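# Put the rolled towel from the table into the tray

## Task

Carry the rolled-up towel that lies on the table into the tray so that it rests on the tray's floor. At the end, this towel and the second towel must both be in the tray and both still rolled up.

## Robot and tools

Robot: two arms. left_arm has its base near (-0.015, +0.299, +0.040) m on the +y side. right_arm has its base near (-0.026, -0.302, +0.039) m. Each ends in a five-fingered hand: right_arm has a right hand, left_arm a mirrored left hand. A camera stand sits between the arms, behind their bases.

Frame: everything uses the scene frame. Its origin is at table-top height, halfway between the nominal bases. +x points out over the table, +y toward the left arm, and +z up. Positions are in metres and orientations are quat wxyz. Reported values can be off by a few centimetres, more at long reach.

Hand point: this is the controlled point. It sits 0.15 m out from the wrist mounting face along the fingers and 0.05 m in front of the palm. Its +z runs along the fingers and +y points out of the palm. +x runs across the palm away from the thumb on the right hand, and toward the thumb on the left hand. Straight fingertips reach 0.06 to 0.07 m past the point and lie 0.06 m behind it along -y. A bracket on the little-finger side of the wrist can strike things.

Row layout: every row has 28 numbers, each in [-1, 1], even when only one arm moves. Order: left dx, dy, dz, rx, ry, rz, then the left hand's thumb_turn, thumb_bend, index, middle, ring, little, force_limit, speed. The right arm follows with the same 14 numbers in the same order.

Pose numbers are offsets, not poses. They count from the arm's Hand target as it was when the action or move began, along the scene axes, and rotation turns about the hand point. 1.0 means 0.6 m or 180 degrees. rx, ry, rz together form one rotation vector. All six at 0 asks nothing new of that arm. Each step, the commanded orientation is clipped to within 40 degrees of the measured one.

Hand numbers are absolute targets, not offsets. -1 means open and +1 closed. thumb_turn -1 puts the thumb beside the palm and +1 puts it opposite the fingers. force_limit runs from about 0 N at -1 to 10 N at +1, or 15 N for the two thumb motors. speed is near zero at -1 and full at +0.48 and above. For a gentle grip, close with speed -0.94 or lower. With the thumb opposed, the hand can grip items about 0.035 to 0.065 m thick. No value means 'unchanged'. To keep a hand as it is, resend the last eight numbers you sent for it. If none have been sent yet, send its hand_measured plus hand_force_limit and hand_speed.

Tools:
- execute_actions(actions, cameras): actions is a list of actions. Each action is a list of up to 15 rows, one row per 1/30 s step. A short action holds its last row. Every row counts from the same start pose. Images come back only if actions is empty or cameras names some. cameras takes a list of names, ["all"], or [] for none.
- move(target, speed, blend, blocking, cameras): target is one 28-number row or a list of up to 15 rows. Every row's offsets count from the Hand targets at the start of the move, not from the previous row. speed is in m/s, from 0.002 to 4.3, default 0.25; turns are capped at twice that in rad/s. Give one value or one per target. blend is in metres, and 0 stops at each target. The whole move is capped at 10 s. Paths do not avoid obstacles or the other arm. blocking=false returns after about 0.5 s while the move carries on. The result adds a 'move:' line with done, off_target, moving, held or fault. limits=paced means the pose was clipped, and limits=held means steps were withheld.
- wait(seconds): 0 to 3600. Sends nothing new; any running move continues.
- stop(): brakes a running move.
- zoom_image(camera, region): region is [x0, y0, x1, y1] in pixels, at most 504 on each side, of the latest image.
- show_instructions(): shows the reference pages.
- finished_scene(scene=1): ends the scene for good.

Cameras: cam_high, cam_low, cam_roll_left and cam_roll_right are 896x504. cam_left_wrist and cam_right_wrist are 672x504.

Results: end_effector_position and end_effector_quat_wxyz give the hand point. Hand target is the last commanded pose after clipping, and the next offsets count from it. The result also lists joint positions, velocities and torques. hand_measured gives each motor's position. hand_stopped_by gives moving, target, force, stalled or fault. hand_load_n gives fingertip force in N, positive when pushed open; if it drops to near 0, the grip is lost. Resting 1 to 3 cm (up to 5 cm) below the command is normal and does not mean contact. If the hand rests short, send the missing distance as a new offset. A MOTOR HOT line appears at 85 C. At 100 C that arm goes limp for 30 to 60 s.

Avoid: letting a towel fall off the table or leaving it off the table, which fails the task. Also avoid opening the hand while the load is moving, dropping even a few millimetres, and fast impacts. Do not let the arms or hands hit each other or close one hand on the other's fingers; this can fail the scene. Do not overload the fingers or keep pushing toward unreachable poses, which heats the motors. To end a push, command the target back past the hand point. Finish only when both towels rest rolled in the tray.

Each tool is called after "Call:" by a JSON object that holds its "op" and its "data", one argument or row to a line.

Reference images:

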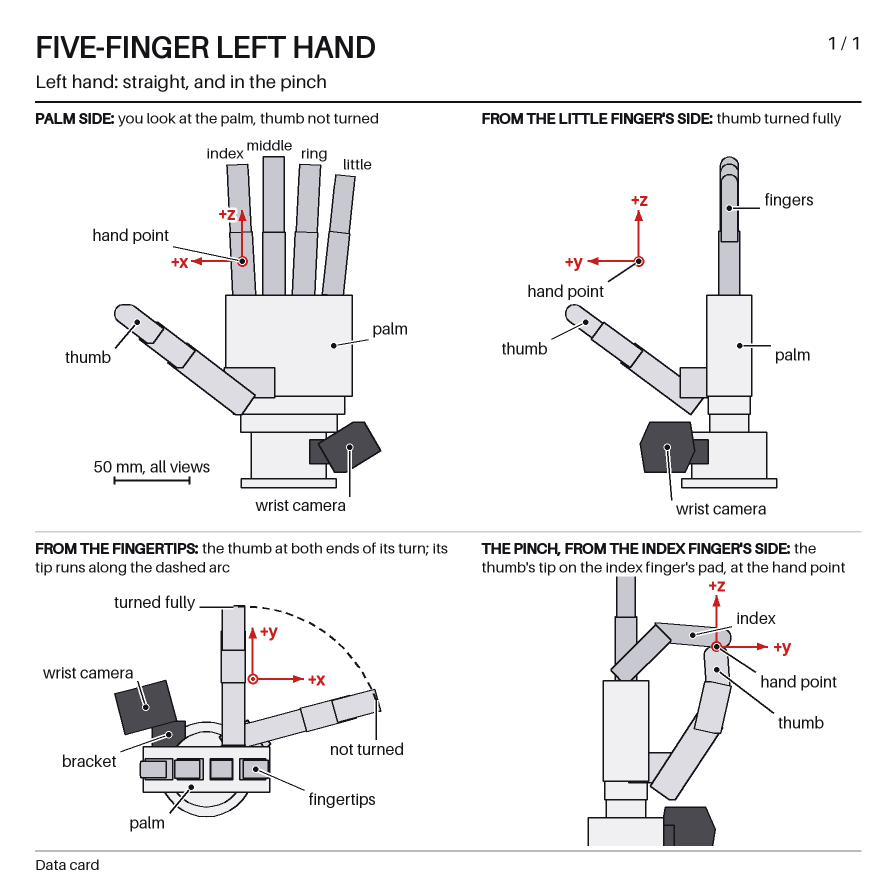

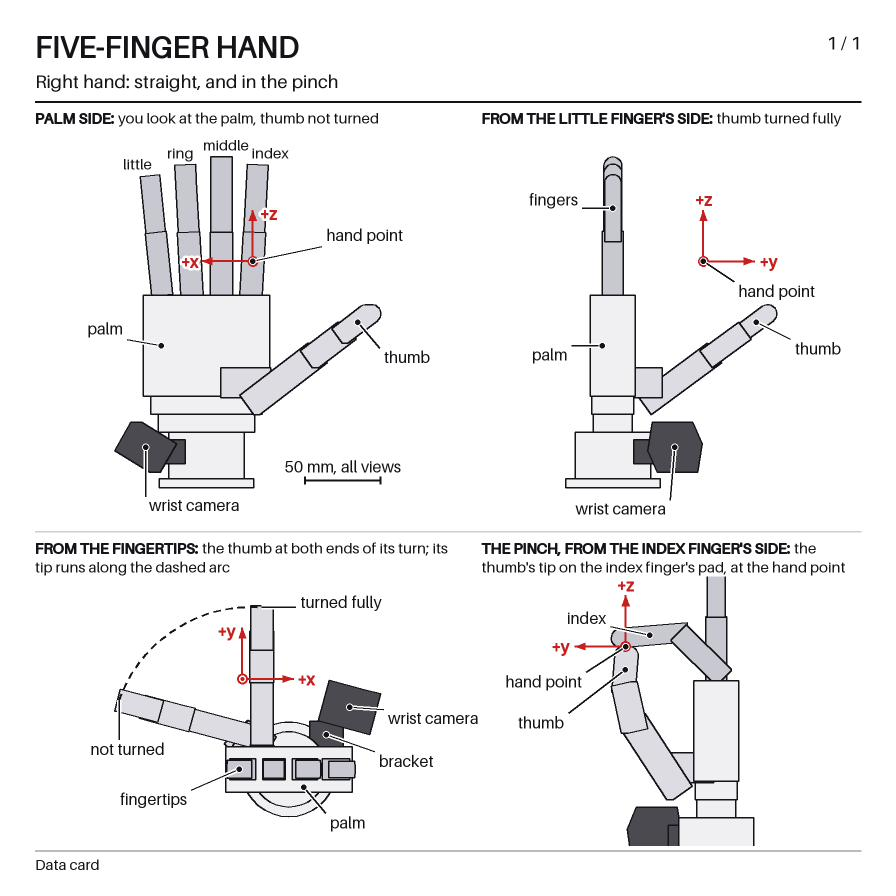

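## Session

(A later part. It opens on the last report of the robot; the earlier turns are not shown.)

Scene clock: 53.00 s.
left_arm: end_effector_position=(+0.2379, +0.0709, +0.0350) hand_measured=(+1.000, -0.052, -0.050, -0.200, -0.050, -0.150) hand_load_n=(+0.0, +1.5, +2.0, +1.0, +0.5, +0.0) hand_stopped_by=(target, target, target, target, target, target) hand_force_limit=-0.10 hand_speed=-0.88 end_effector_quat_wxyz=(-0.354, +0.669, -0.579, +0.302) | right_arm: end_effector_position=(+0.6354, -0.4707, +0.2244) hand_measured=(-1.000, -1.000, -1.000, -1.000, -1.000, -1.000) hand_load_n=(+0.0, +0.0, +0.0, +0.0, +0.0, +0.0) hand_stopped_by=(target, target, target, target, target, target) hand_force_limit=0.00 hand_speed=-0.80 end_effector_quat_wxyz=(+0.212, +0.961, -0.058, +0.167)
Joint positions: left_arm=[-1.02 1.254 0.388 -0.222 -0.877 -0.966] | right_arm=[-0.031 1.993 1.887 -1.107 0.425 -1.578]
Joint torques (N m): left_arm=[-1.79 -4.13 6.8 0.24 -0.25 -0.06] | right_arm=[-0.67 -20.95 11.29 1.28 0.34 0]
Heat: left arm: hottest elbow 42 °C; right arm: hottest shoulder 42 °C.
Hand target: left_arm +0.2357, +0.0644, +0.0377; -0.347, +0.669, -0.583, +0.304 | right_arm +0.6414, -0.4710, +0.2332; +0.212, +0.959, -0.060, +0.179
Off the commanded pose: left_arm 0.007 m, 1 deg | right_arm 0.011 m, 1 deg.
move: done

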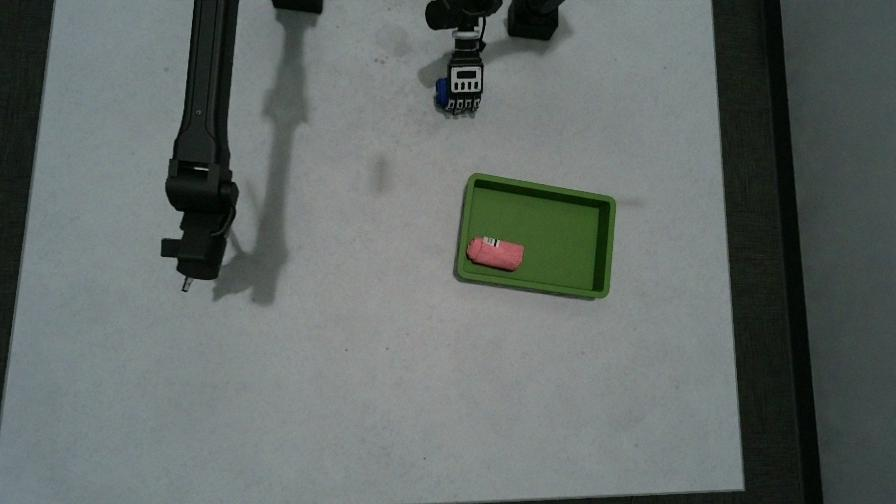

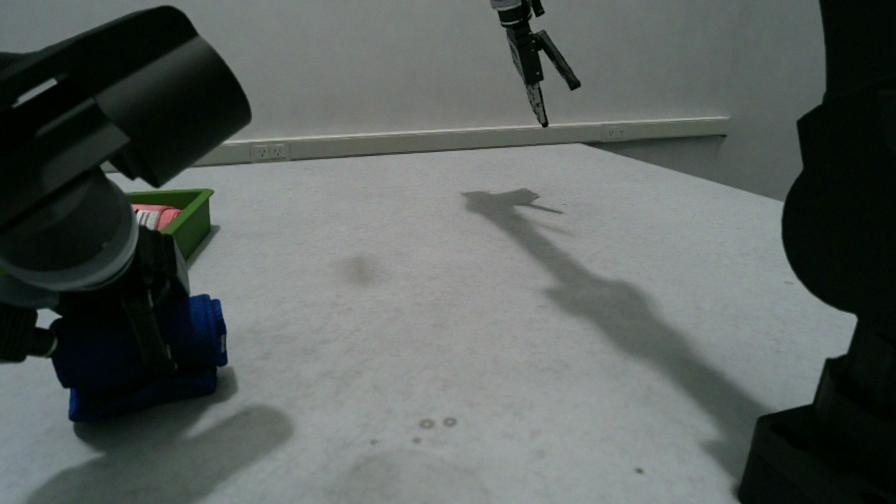

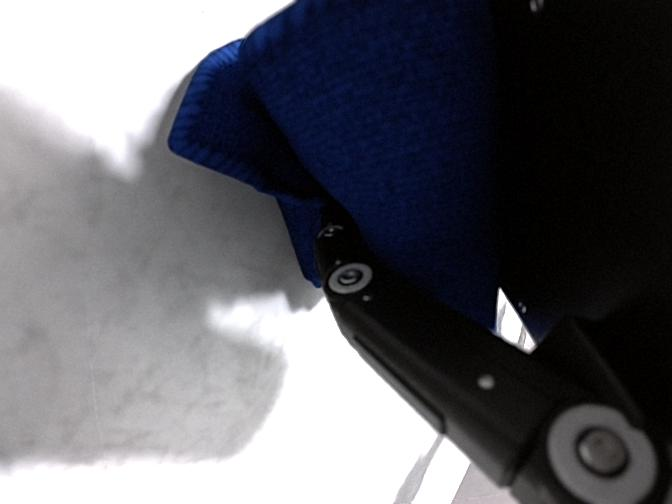

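Call:
{"op": "move", "data": {
  "target": [
    [0,0,0.08,0,0,0, 1,-0.05,-0.05,-0.2,-0.05,-0.15,-0.1,-0.88, 0,0,0,0,0,0,-1,-1,-1,-1,-1,-1,0,-0.8]
  ],
  "speed": 0.05,
  "cameras": ["all"]
}}

Call:
{"op": "zoom_image", "data": {
  "camera": "cam_low",
  "region": [0, 200, 300, 504]
}}

Call:
{"op": "zoom_image", "data": {
  "camera": "cam_roll_right",
  "region": [380, 140, 520, 280]
}}

Call:
{"op": "zoom_image", "data": {
  "camera": "cam_roll_left",
  "region": [440, 160, 600, 320]
}}

Scene clock: 54.93 s.
left_arm: end_effector_position=(+0.2299, +0.0818, +0.0679) hand_measured=(+1.000, -0.052, -0.050, -0.200, -0.050, -0.150) hand_load_n=(+0.0, +1.0, +1.5, +0.0, +0.0, +0.0) hand_stopped_by=(target, target, target, target, target, target) hand_force_limit=-0.10 hand_speed=-0.88 end_effector_quat_wxyz=(-0.356, +0.666, -0.590, +0.284) | right_arm: end_effector_position=(+0.6354, -0.4707, +0.2244) hand_measured=(-1.000, -1.000, -1.000, -1.000, -1.000, -1.000) hand_load_n=(-0.5, +0.0, +0.0, +0.0, +0.0, +0.0) hand_stopped_by=(target, target, target, target, target, target) hand_force_limit=0.00 hand_speed=-0.80 end_effector_quat_wxyz=(+0.212, +0.961, -0.058, +0.167)
Joint positions: left_arm=[-1.02 1.114 0.43 -0.446 -0.868 -0.966] | right_arm=[-0.031 1.993 1.887 -1.107 0.425 -1.578]
Joint torques (N m): left_arm=[-1.08 -4.01 9.78 0.43 -0.56 -0.04] | right_arm=[-0.44 -20.95 11.28 1.2 0.34 0.03]
Heat: left arm: hottest elbow 42 °C; right arm: hottest shoulder 42 °C.
Hand target: left_arm +0.2356, +0.0644, +0.0856; -0.347, +0.669, -0.583, +0.303 | right_arm +0.6414, -0.4710, +0.2332; +0.212, +0.959, -0.060, +0.179
Off the commanded pose: left_arm 0.026 m, 3 deg | right_arm 0.011 m, 1 deg.
move: off_target (left_arm)

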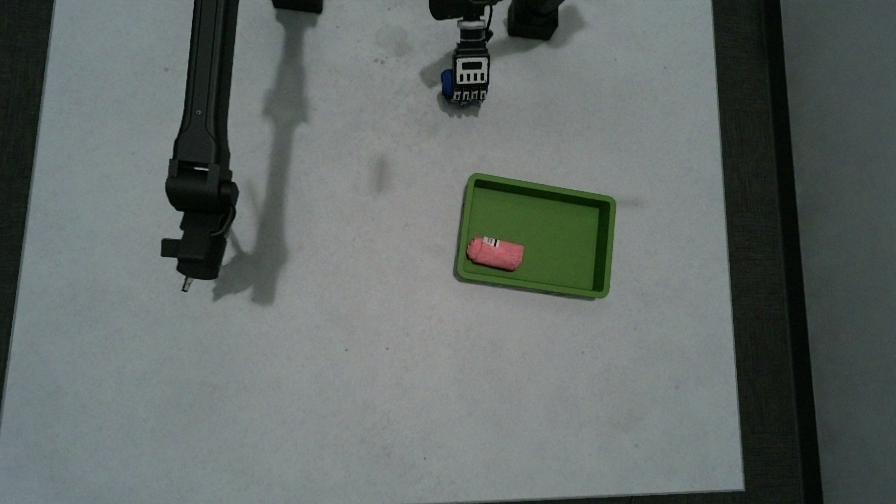

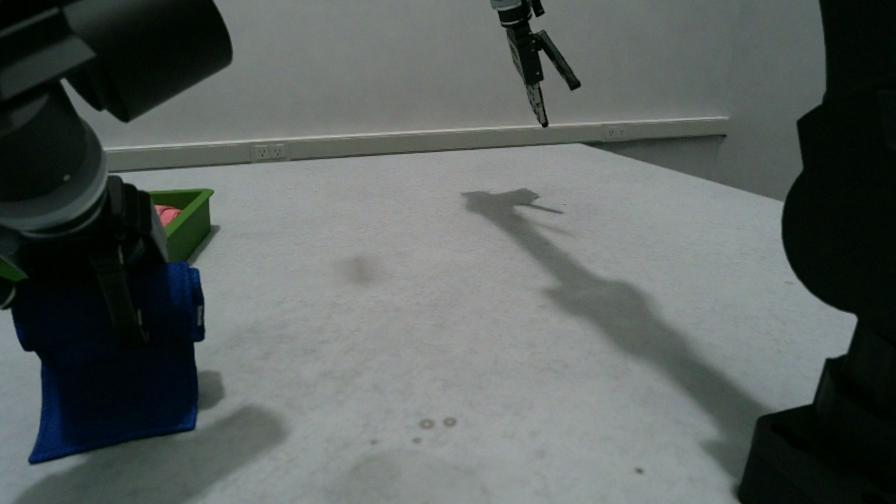

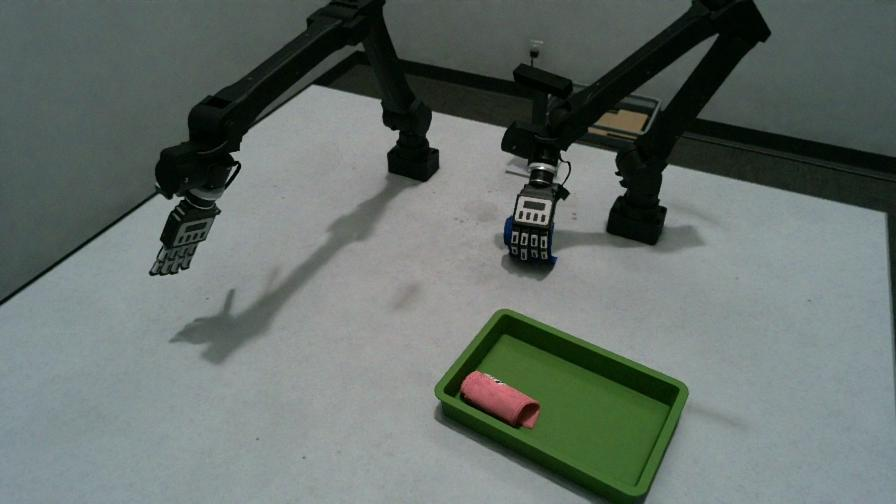

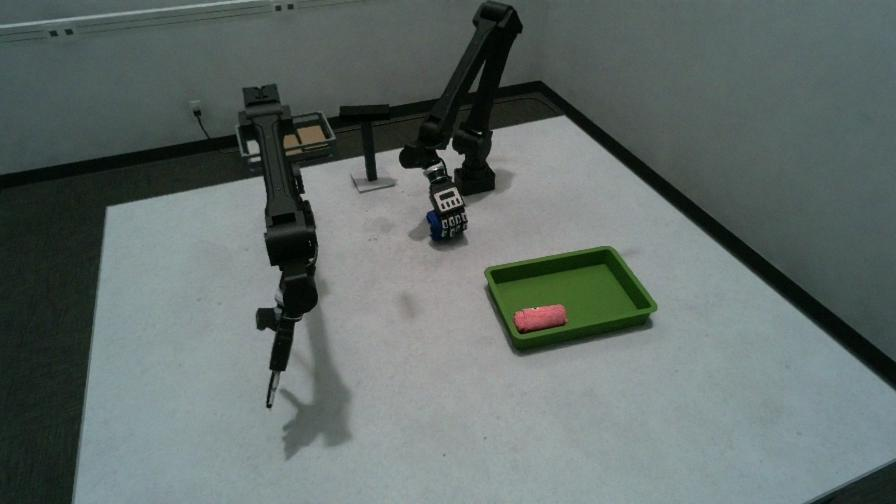

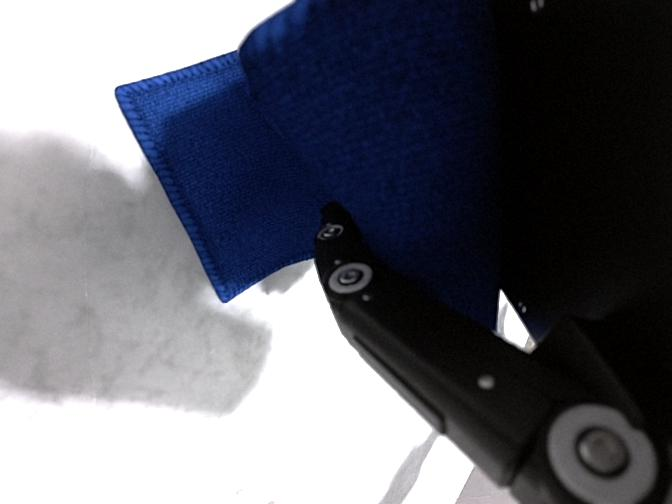

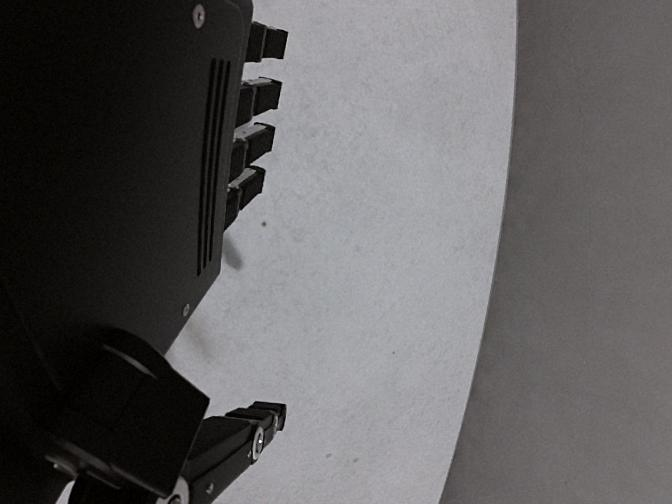

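Scaled by 1.658 from the camera's image (finer frame: 1280x720).

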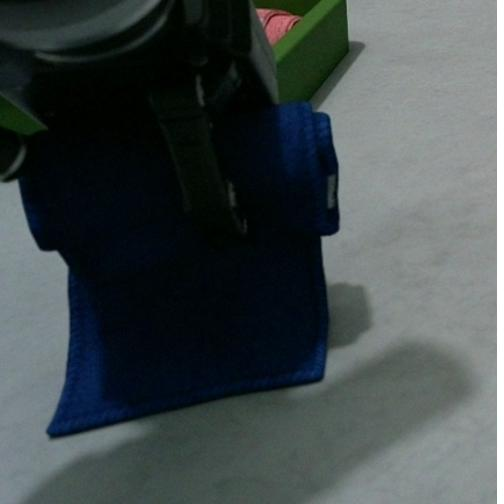

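Scaled by 3.600 from the camera's image (finer frame: 1280x720).

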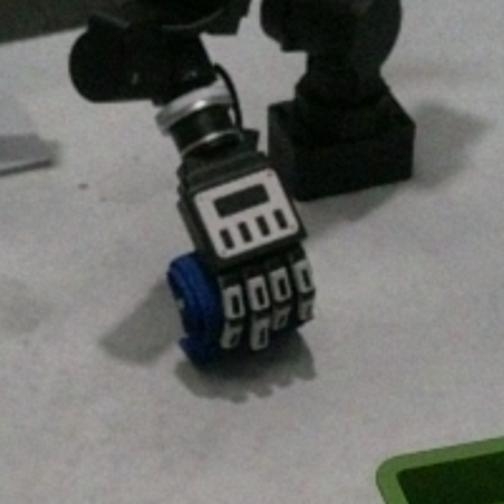

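Scaled by 3.150 from the camera's image (finer frame: 1280x720).

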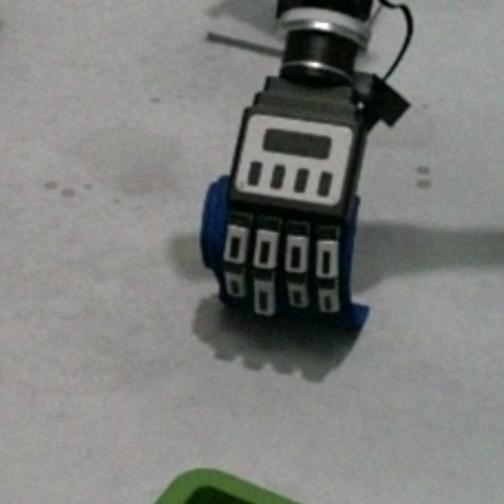

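Call:
{"op": "move", "data": {
  "target": [
    [0.024,0.026,0.20,0,0,0, 1,0.0,0.0,-0.12,0.0,-0.1,-0.1,-0.88, 0,0,0,0,0,0,-1,-1,-1,-1,-1,-1,0,-0.8]
  ],
  "speed": 0.08,
  "cameras": ["all"]
}}

Call:
{"op": "zoom_image", "data": {
  "camera": "cam_roll_right",
  "region": [380, 140, 520, 280]
}}

Call:
{"op": "zoom_image", "data": {
  "camera": "cam_roll_left",
  "region": [440, 120, 600, 280]
}}

Scene clock: 58.33 s.
left_arm: end_effector_position=(+0.2421, +0.0868, +0.1831) hand_measured=(+1.000, -0.004, -0.002, -0.120, +0.000, -0.100) hand_load_n=(+0.0, +4.5, +5.0, +0.0, +0.5, +0.0) hand_stopped_by=(target, target, force, target, target, target) hand_force_limit=-0.10 hand_speed=-0.88 end_effector_quat_wxyz=(-0.351, +0.666, -0.591, +0.289) | right_arm: end_effector_position=(+0.6354, -0.4707, +0.2244) hand_measured=(-1.000, -1.000, -1.000, -1.000, -1.000, -1.000) hand_load_n=(+0.0, +0.0, +0.0, +0.0, +0.0, +0.0) hand_stopped_by=(target, target, target, target, target, target) hand_force_limit=0.00 hand_speed=-0.80 end_effector_quat_wxyz=(+0.212, +0.961, -0.058, +0.167)
Joint positions: left_arm=[-0.959 0.892 0.636 -0.8 -0.829 -0.879] | right_arm=[-0.031 1.993 1.887 -1.107 0.425 -1.578]
Joint torques (N m): left_arm=[0.21 -3.02 12.05 0.54 -0.5 0.16] | right_arm=[-0.73 -21.07 11.22 1.24 0.33 0]
Heat: left arm: hottest elbow 43 °C; right arm: hottest shoulder 42 °C.
Hand target: left_arm +0.2501, +0.0800, +0.2057; -0.347, +0.669, -0.583, +0.304 | right_arm +0.6414, -0.4710, +0.2332; +0.212, +0.959, -0.060, +0.179
Off the commanded pose: left_arm 0.025 m, 2 deg | right_arm 0.011 m, 1 deg.
move: off_target (left_arm)

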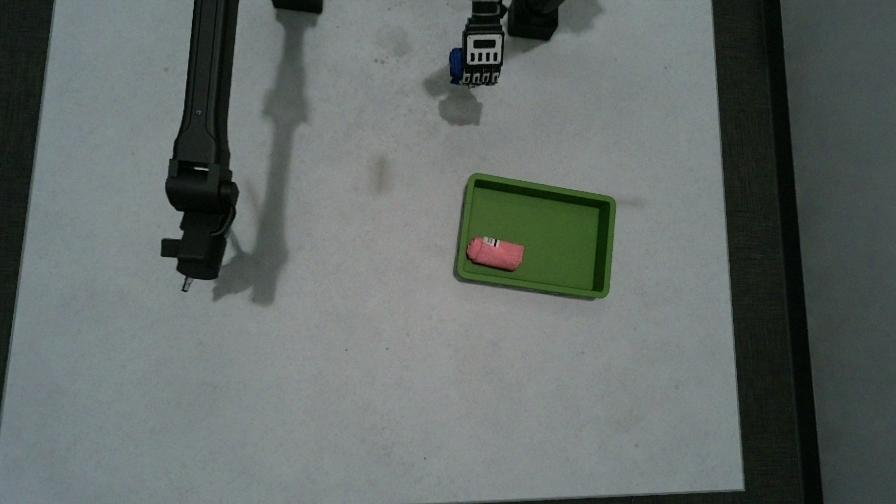

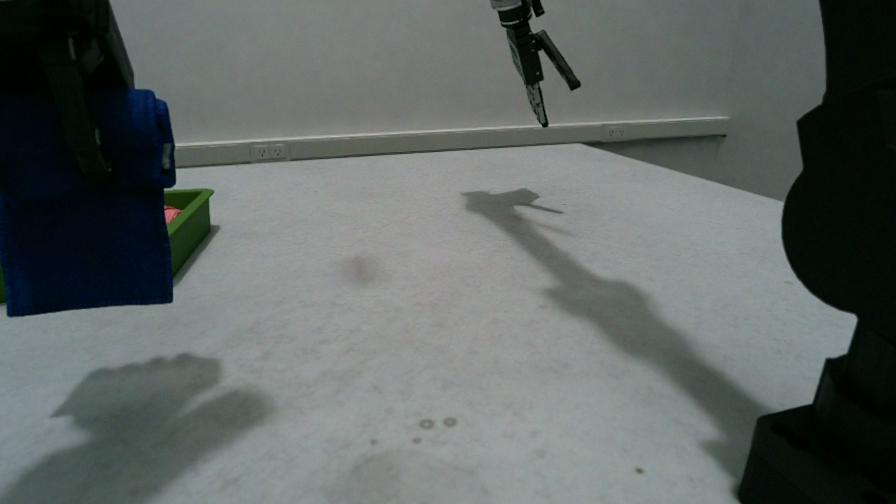

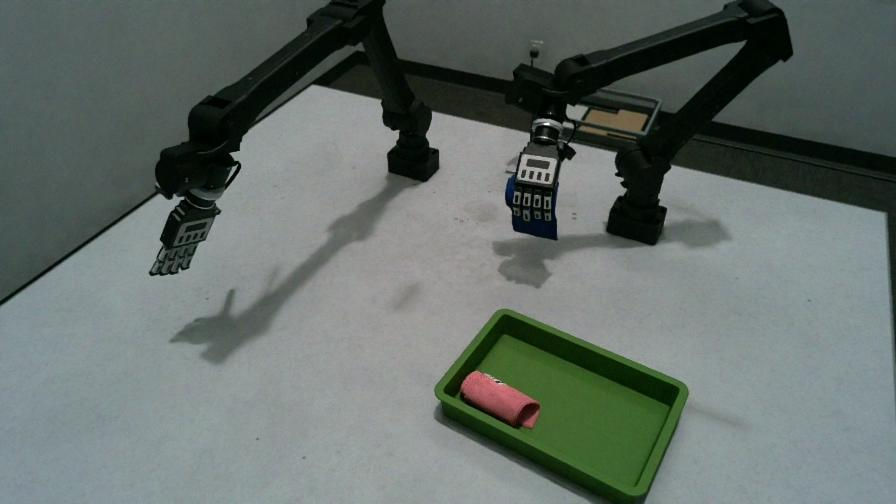

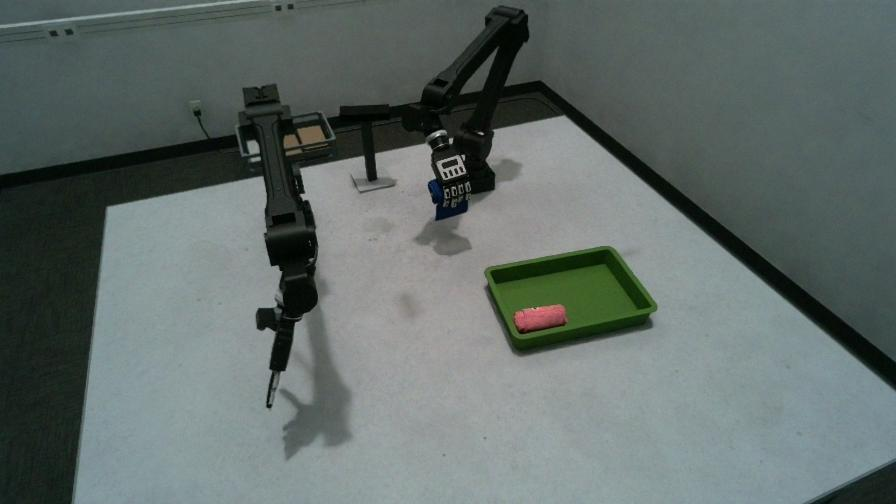

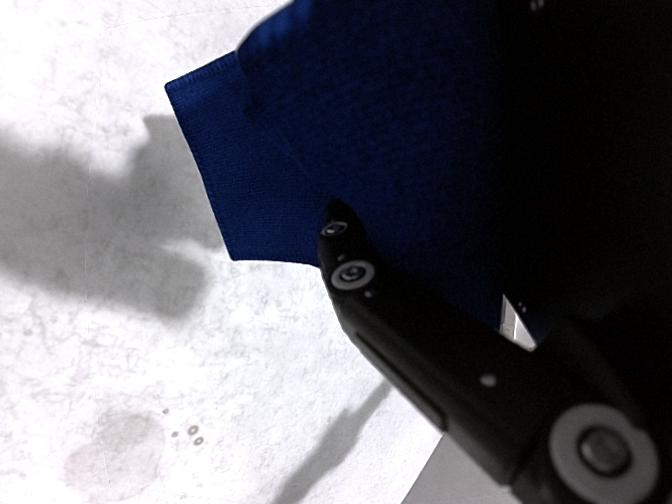

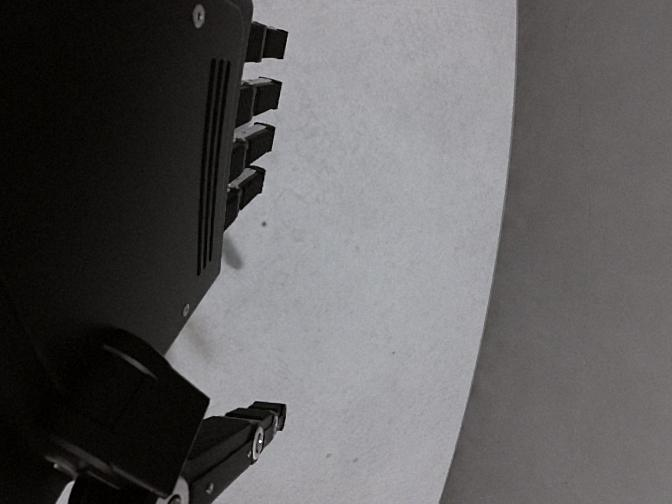

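Scaled by 3.600 from the camera's image (finer frame: 1280x720).

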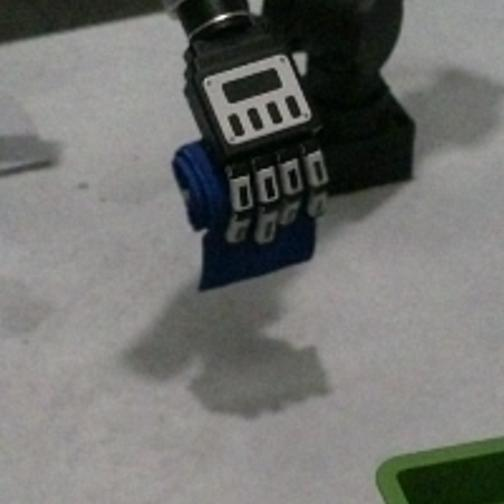

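Scaled by 3.150 from the camera's image (finer frame: 1280x720).

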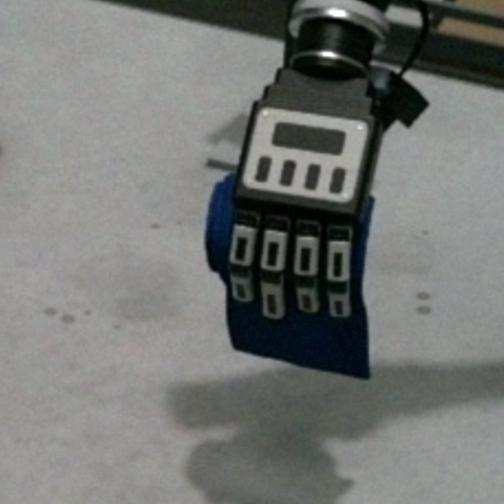

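Call:
{"op": "move", "data": {
  "target": [
    [0.05,0.05,0.08,0,0,0, 1,0.0,0.0,-0.12,0.0,-0.1,-0.1,-0.88, 0,0,0,0,0,0,-1,-1,-1,-1,-1,-1,0,-0.8],
    [0.508,0.533,0.09,0,0,0, 1,0.0,0.0,-0.12,0.0,-0.1,-0.1,-0.88, 0,0,0,0,0,0,-1,-1,-1,-1,-1,-1,0,-0.8]
  ],
  "speed": 0.15,
  "blend": [0.03,0],
  "cameras": ["all"]
}}

Call:
{"op": "zoom_image", "data": {
  "camera": "cam_roll_left",
  "region": [420, 120, 720, 504]
}}

Call:
{"op": "zoom_image", "data": {
  "camera": "cam_high",
  "region": [420, 100, 660, 320]
}}

Scene clock: 62.53 s.
left_arm: end_effector_position=(+0.5357, +0.3922, +0.2339) hand_measured=(+1.000, -0.004, -0.002, -0.120, +0.000, -0.100) hand_load_n=(+0.5, +4.5, +5.0, +0.0, +0.5, +0.0) hand_stopped_by=(target, target, force, target, target, target) hand_force_limit=-0.10 hand_speed=-0.88 end_effector_quat_wxyz=(-0.324, +0.683, -0.587, +0.289) | right_arm: end_effector_position=(+0.6354, -0.4707, +0.2244) hand_measured=(-1.000, -1.000, -1.000, -1.000, -1.000, -1.000) hand_load_n=(+0.0, +0.0, +0.0, +0.0, +0.0, +0.0) hand_stopped_by=(target, target, target, target, target, target) hand_force_limit=0.00 hand_speed=-0.80 end_effector_quat_wxyz=(+0.212, +0.961, -0.058, +0.167)
Joint positions: left_arm=[0.28 1.393 1.109 -0.392 0.092 0.054] | right_arm=[-0.031 1.993 1.887 -1.107 0.425 -1.578]
Joint torques (N m): left_arm=[-0.5 -9.29 13.03 2.15 0.11 0.16] | right_arm=[-0.67 -20.78 11.32 1.21 0.34 -0.01]
Heat: left arm: hottest elbow 44 °C; right arm: hottest shoulder 42 °C.
Hand target: left_arm +0.5549, +0.3999, +0.2596; -0.347, +0.669, -0.583, +0.303 | right_arm +0.6414, -0.4710, +0.2332; +0.212, +0.959, -0.060, +0.179
Off the commanded pose: left_arm 0.033 m, 4 deg | right_arm 0.011 m, 1 deg.
move: off_target (left_arm)

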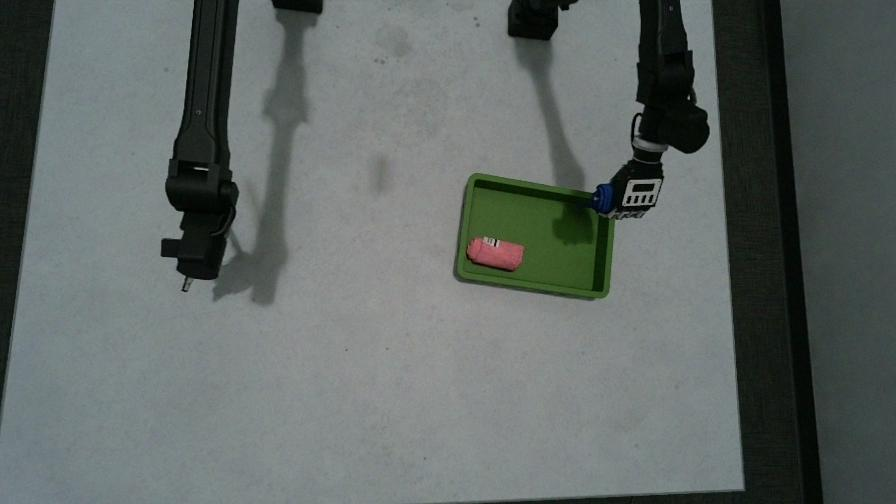

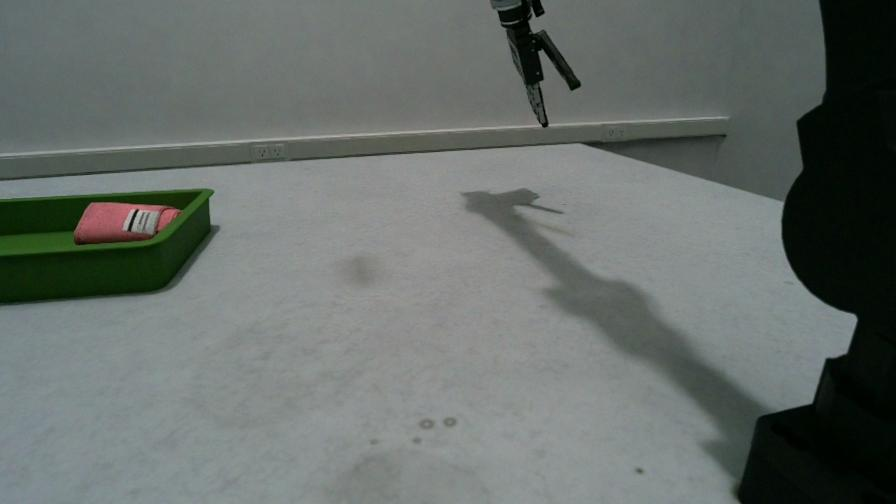

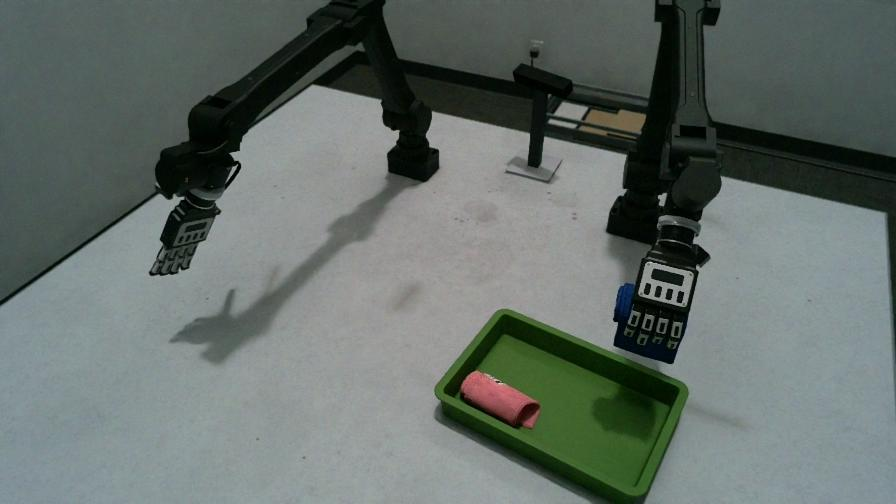

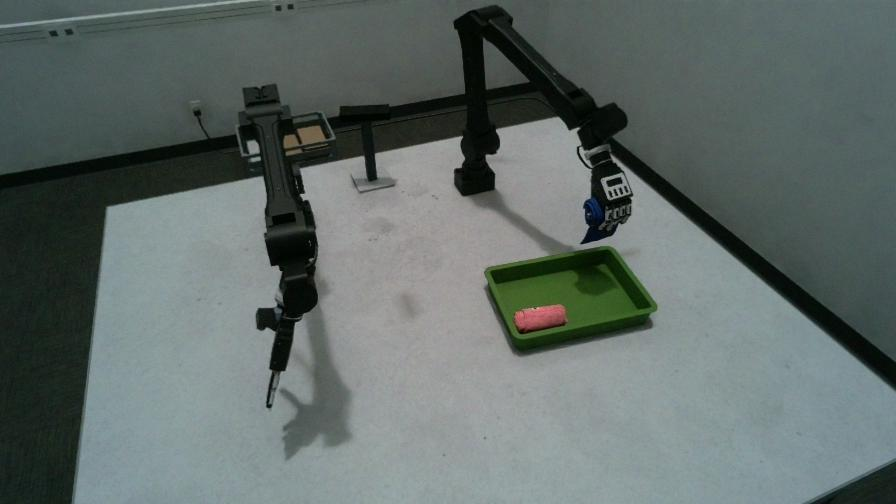

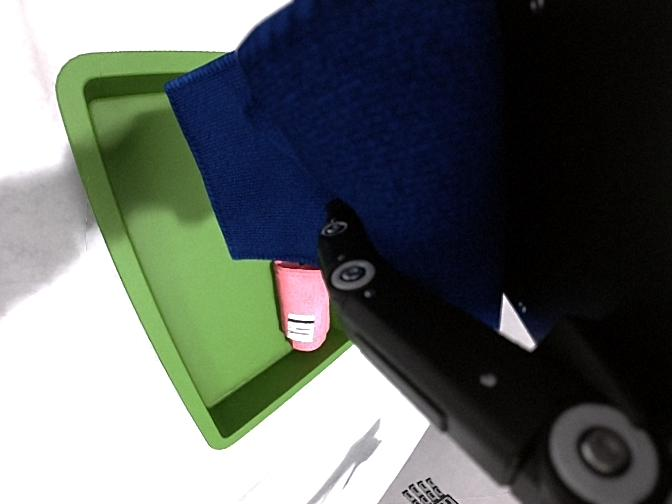

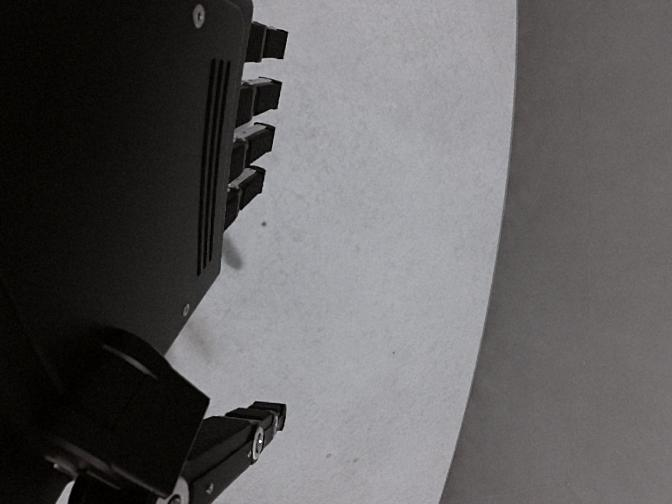

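Scaled by 1.312 from the camera's image (finer frame: 1280x720).

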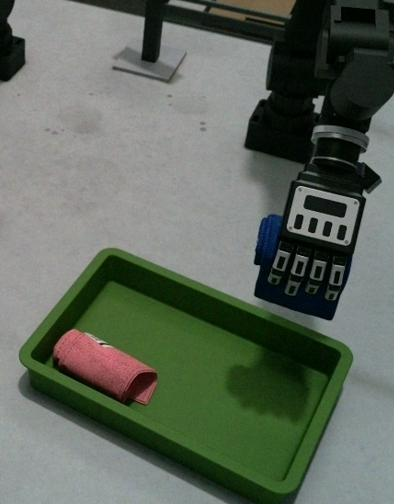

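Scaled by 2.100 from the camera's image (finer frame: 1280x720).

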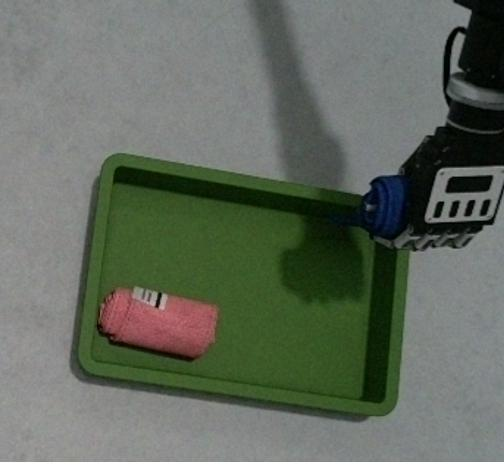

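Call:
{"op": "move", "data": {
  "target": [
    [0.048,-0.023,-0.173,0,0,0, 1,0.0,0.0,-0.12,0.0,-0.1,-0.1,-0.88, 0,0,0,0,0,0,-1,-1,-1,-1,-1,-1,0,-0.8]
  ],
  "speed": 0.12,
  "cameras": ["cam_high","cam_low","cam_roll_left","cam_roll_right","cam_left_wrist"]
}}

Call:
{"op": "zoom_image", "data": {
  "camera": "cam_roll_left",
  "region": [520, 200, 720, 504]
}}

Call:
{"op": "zoom_image", "data": {
  "camera": "cam_roll_right",
  "region": [480, 160, 680, 360]
}}

Call:
{"op": "zoom_image", "data": {
  "camera": "cam_high",
  "region": [420, 100, 660, 320]
}}

Scene clock: 65.07 s.
left_arm: end_effector_position=(+0.5746, +0.3896, +0.1486) hand_measured=(+1.000, -0.004, -0.002, -0.120, +0.000, -0.100) hand_load_n=(+0.0, +4.5, +5.0, +0.0, +1.0, +0.0) hand_stopped_by=(target, target, force, target, target, target) hand_force_limit=-0.10 hand_speed=-0.88 end_effector_quat_wxyz=(-0.339, +0.673, -0.588, +0.294) | right_arm: end_effector_position=(+0.6354, -0.4707, +0.2244) hand_measured=(-1.000, -1.000, -1.000, -1.000, -1.000, -1.000) hand_load_n=(+0.0, +0.0, +0.0, +0.0, +0.0, +0.0) hand_stopped_by=(target, target, target, target, target, target) hand_force_limit=0.00 hand_speed=-0.80 end_effector_quat_wxyz=(+0.212, +0.961, -0.058, +0.167)
Joint positions: left_arm=[0.252 1.567 1.041 -0.116 0.066 0.053] | right_arm=[-0.031 1.993 1.887 -1.107 0.425 -1.578]
Joint torques (N m): left_arm=[-1.32 -10.81 8.83 2.36 -0.2 -0.08] | right_arm=[-0.79 -20.89 11.28 1.2 0.35 0]
Heat: left arm: hottest elbow 44 °C; right arm: hottest shoulder 42 °C.
Hand target: left_arm +0.5837, +0.3860, +0.1559; -0.347, +0.669, -0.583, +0.303 | right_arm +0.6414, -0.4710, +0.2332; +0.212, +0.959, -0.060, +0.179
Off the commanded pose: left_arm 0.012 m, 2 deg | right_arm 0.011 m, 1 deg.
move: off_target (left_arm)

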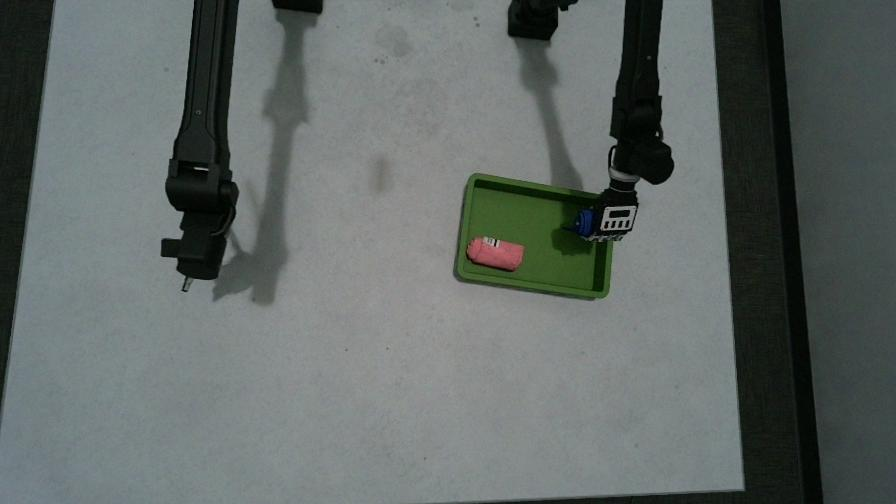

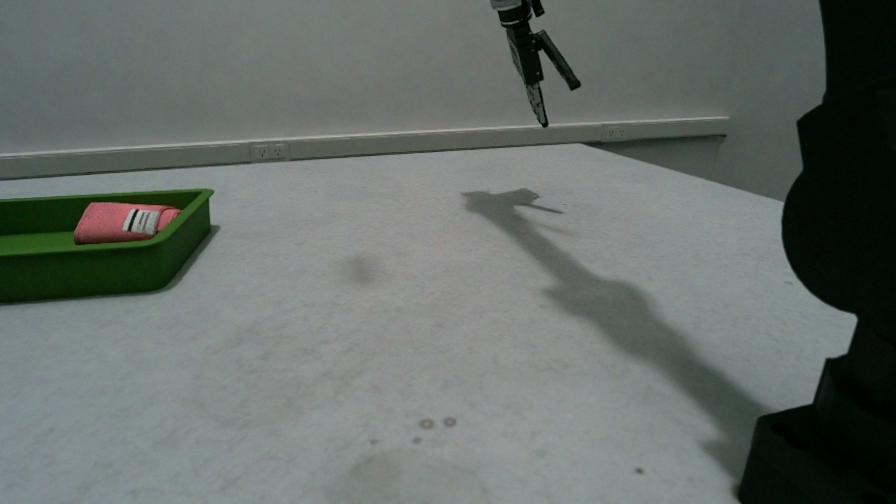

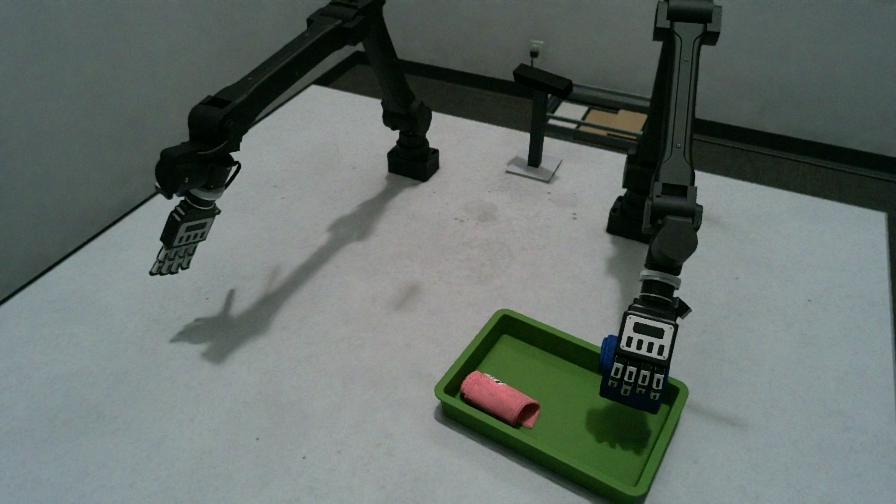

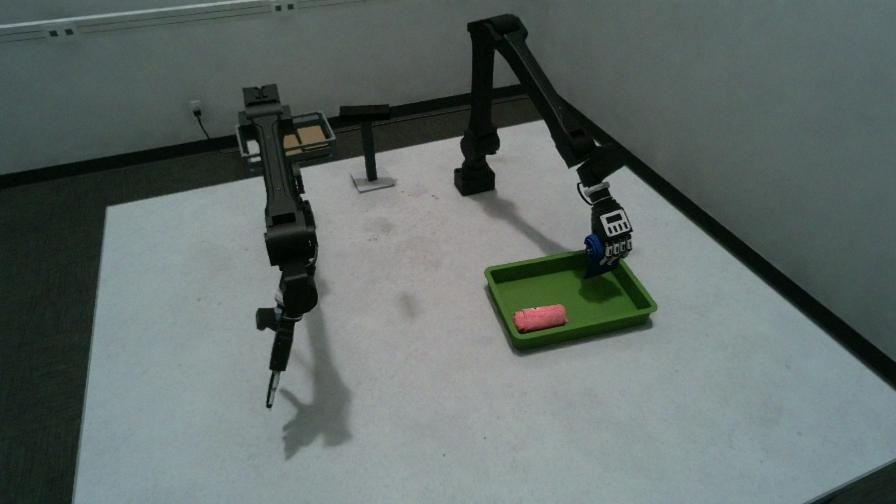

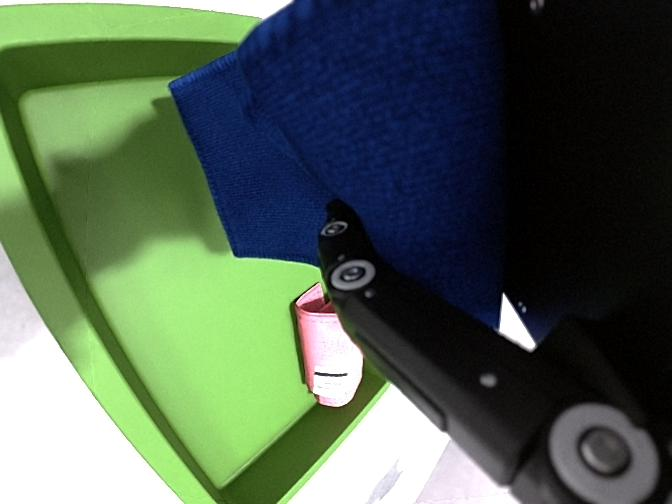

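Scaled by 1.658 from the camera's image (finer frame: 1280x720).

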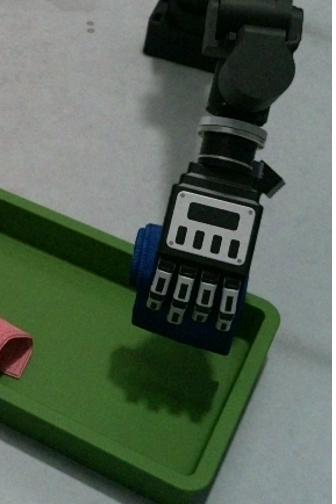

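Scaled by 2.520 from the camera's image (finer frame: 1280x720).

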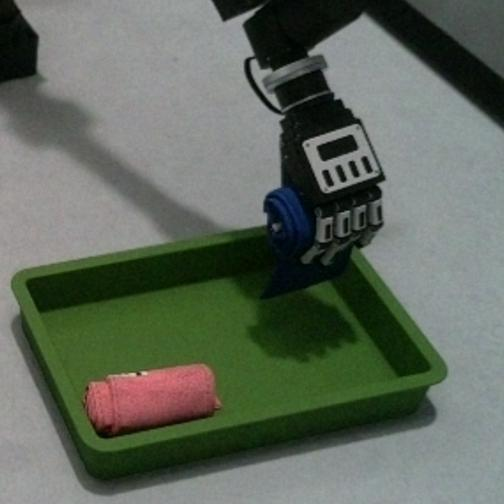

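Scaled by 2.100 from the camera's image (finer frame: 1280x720).

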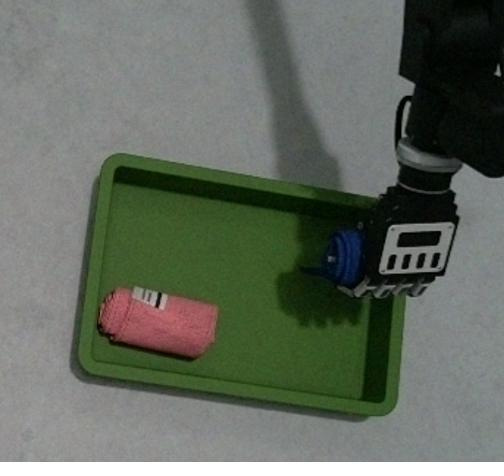

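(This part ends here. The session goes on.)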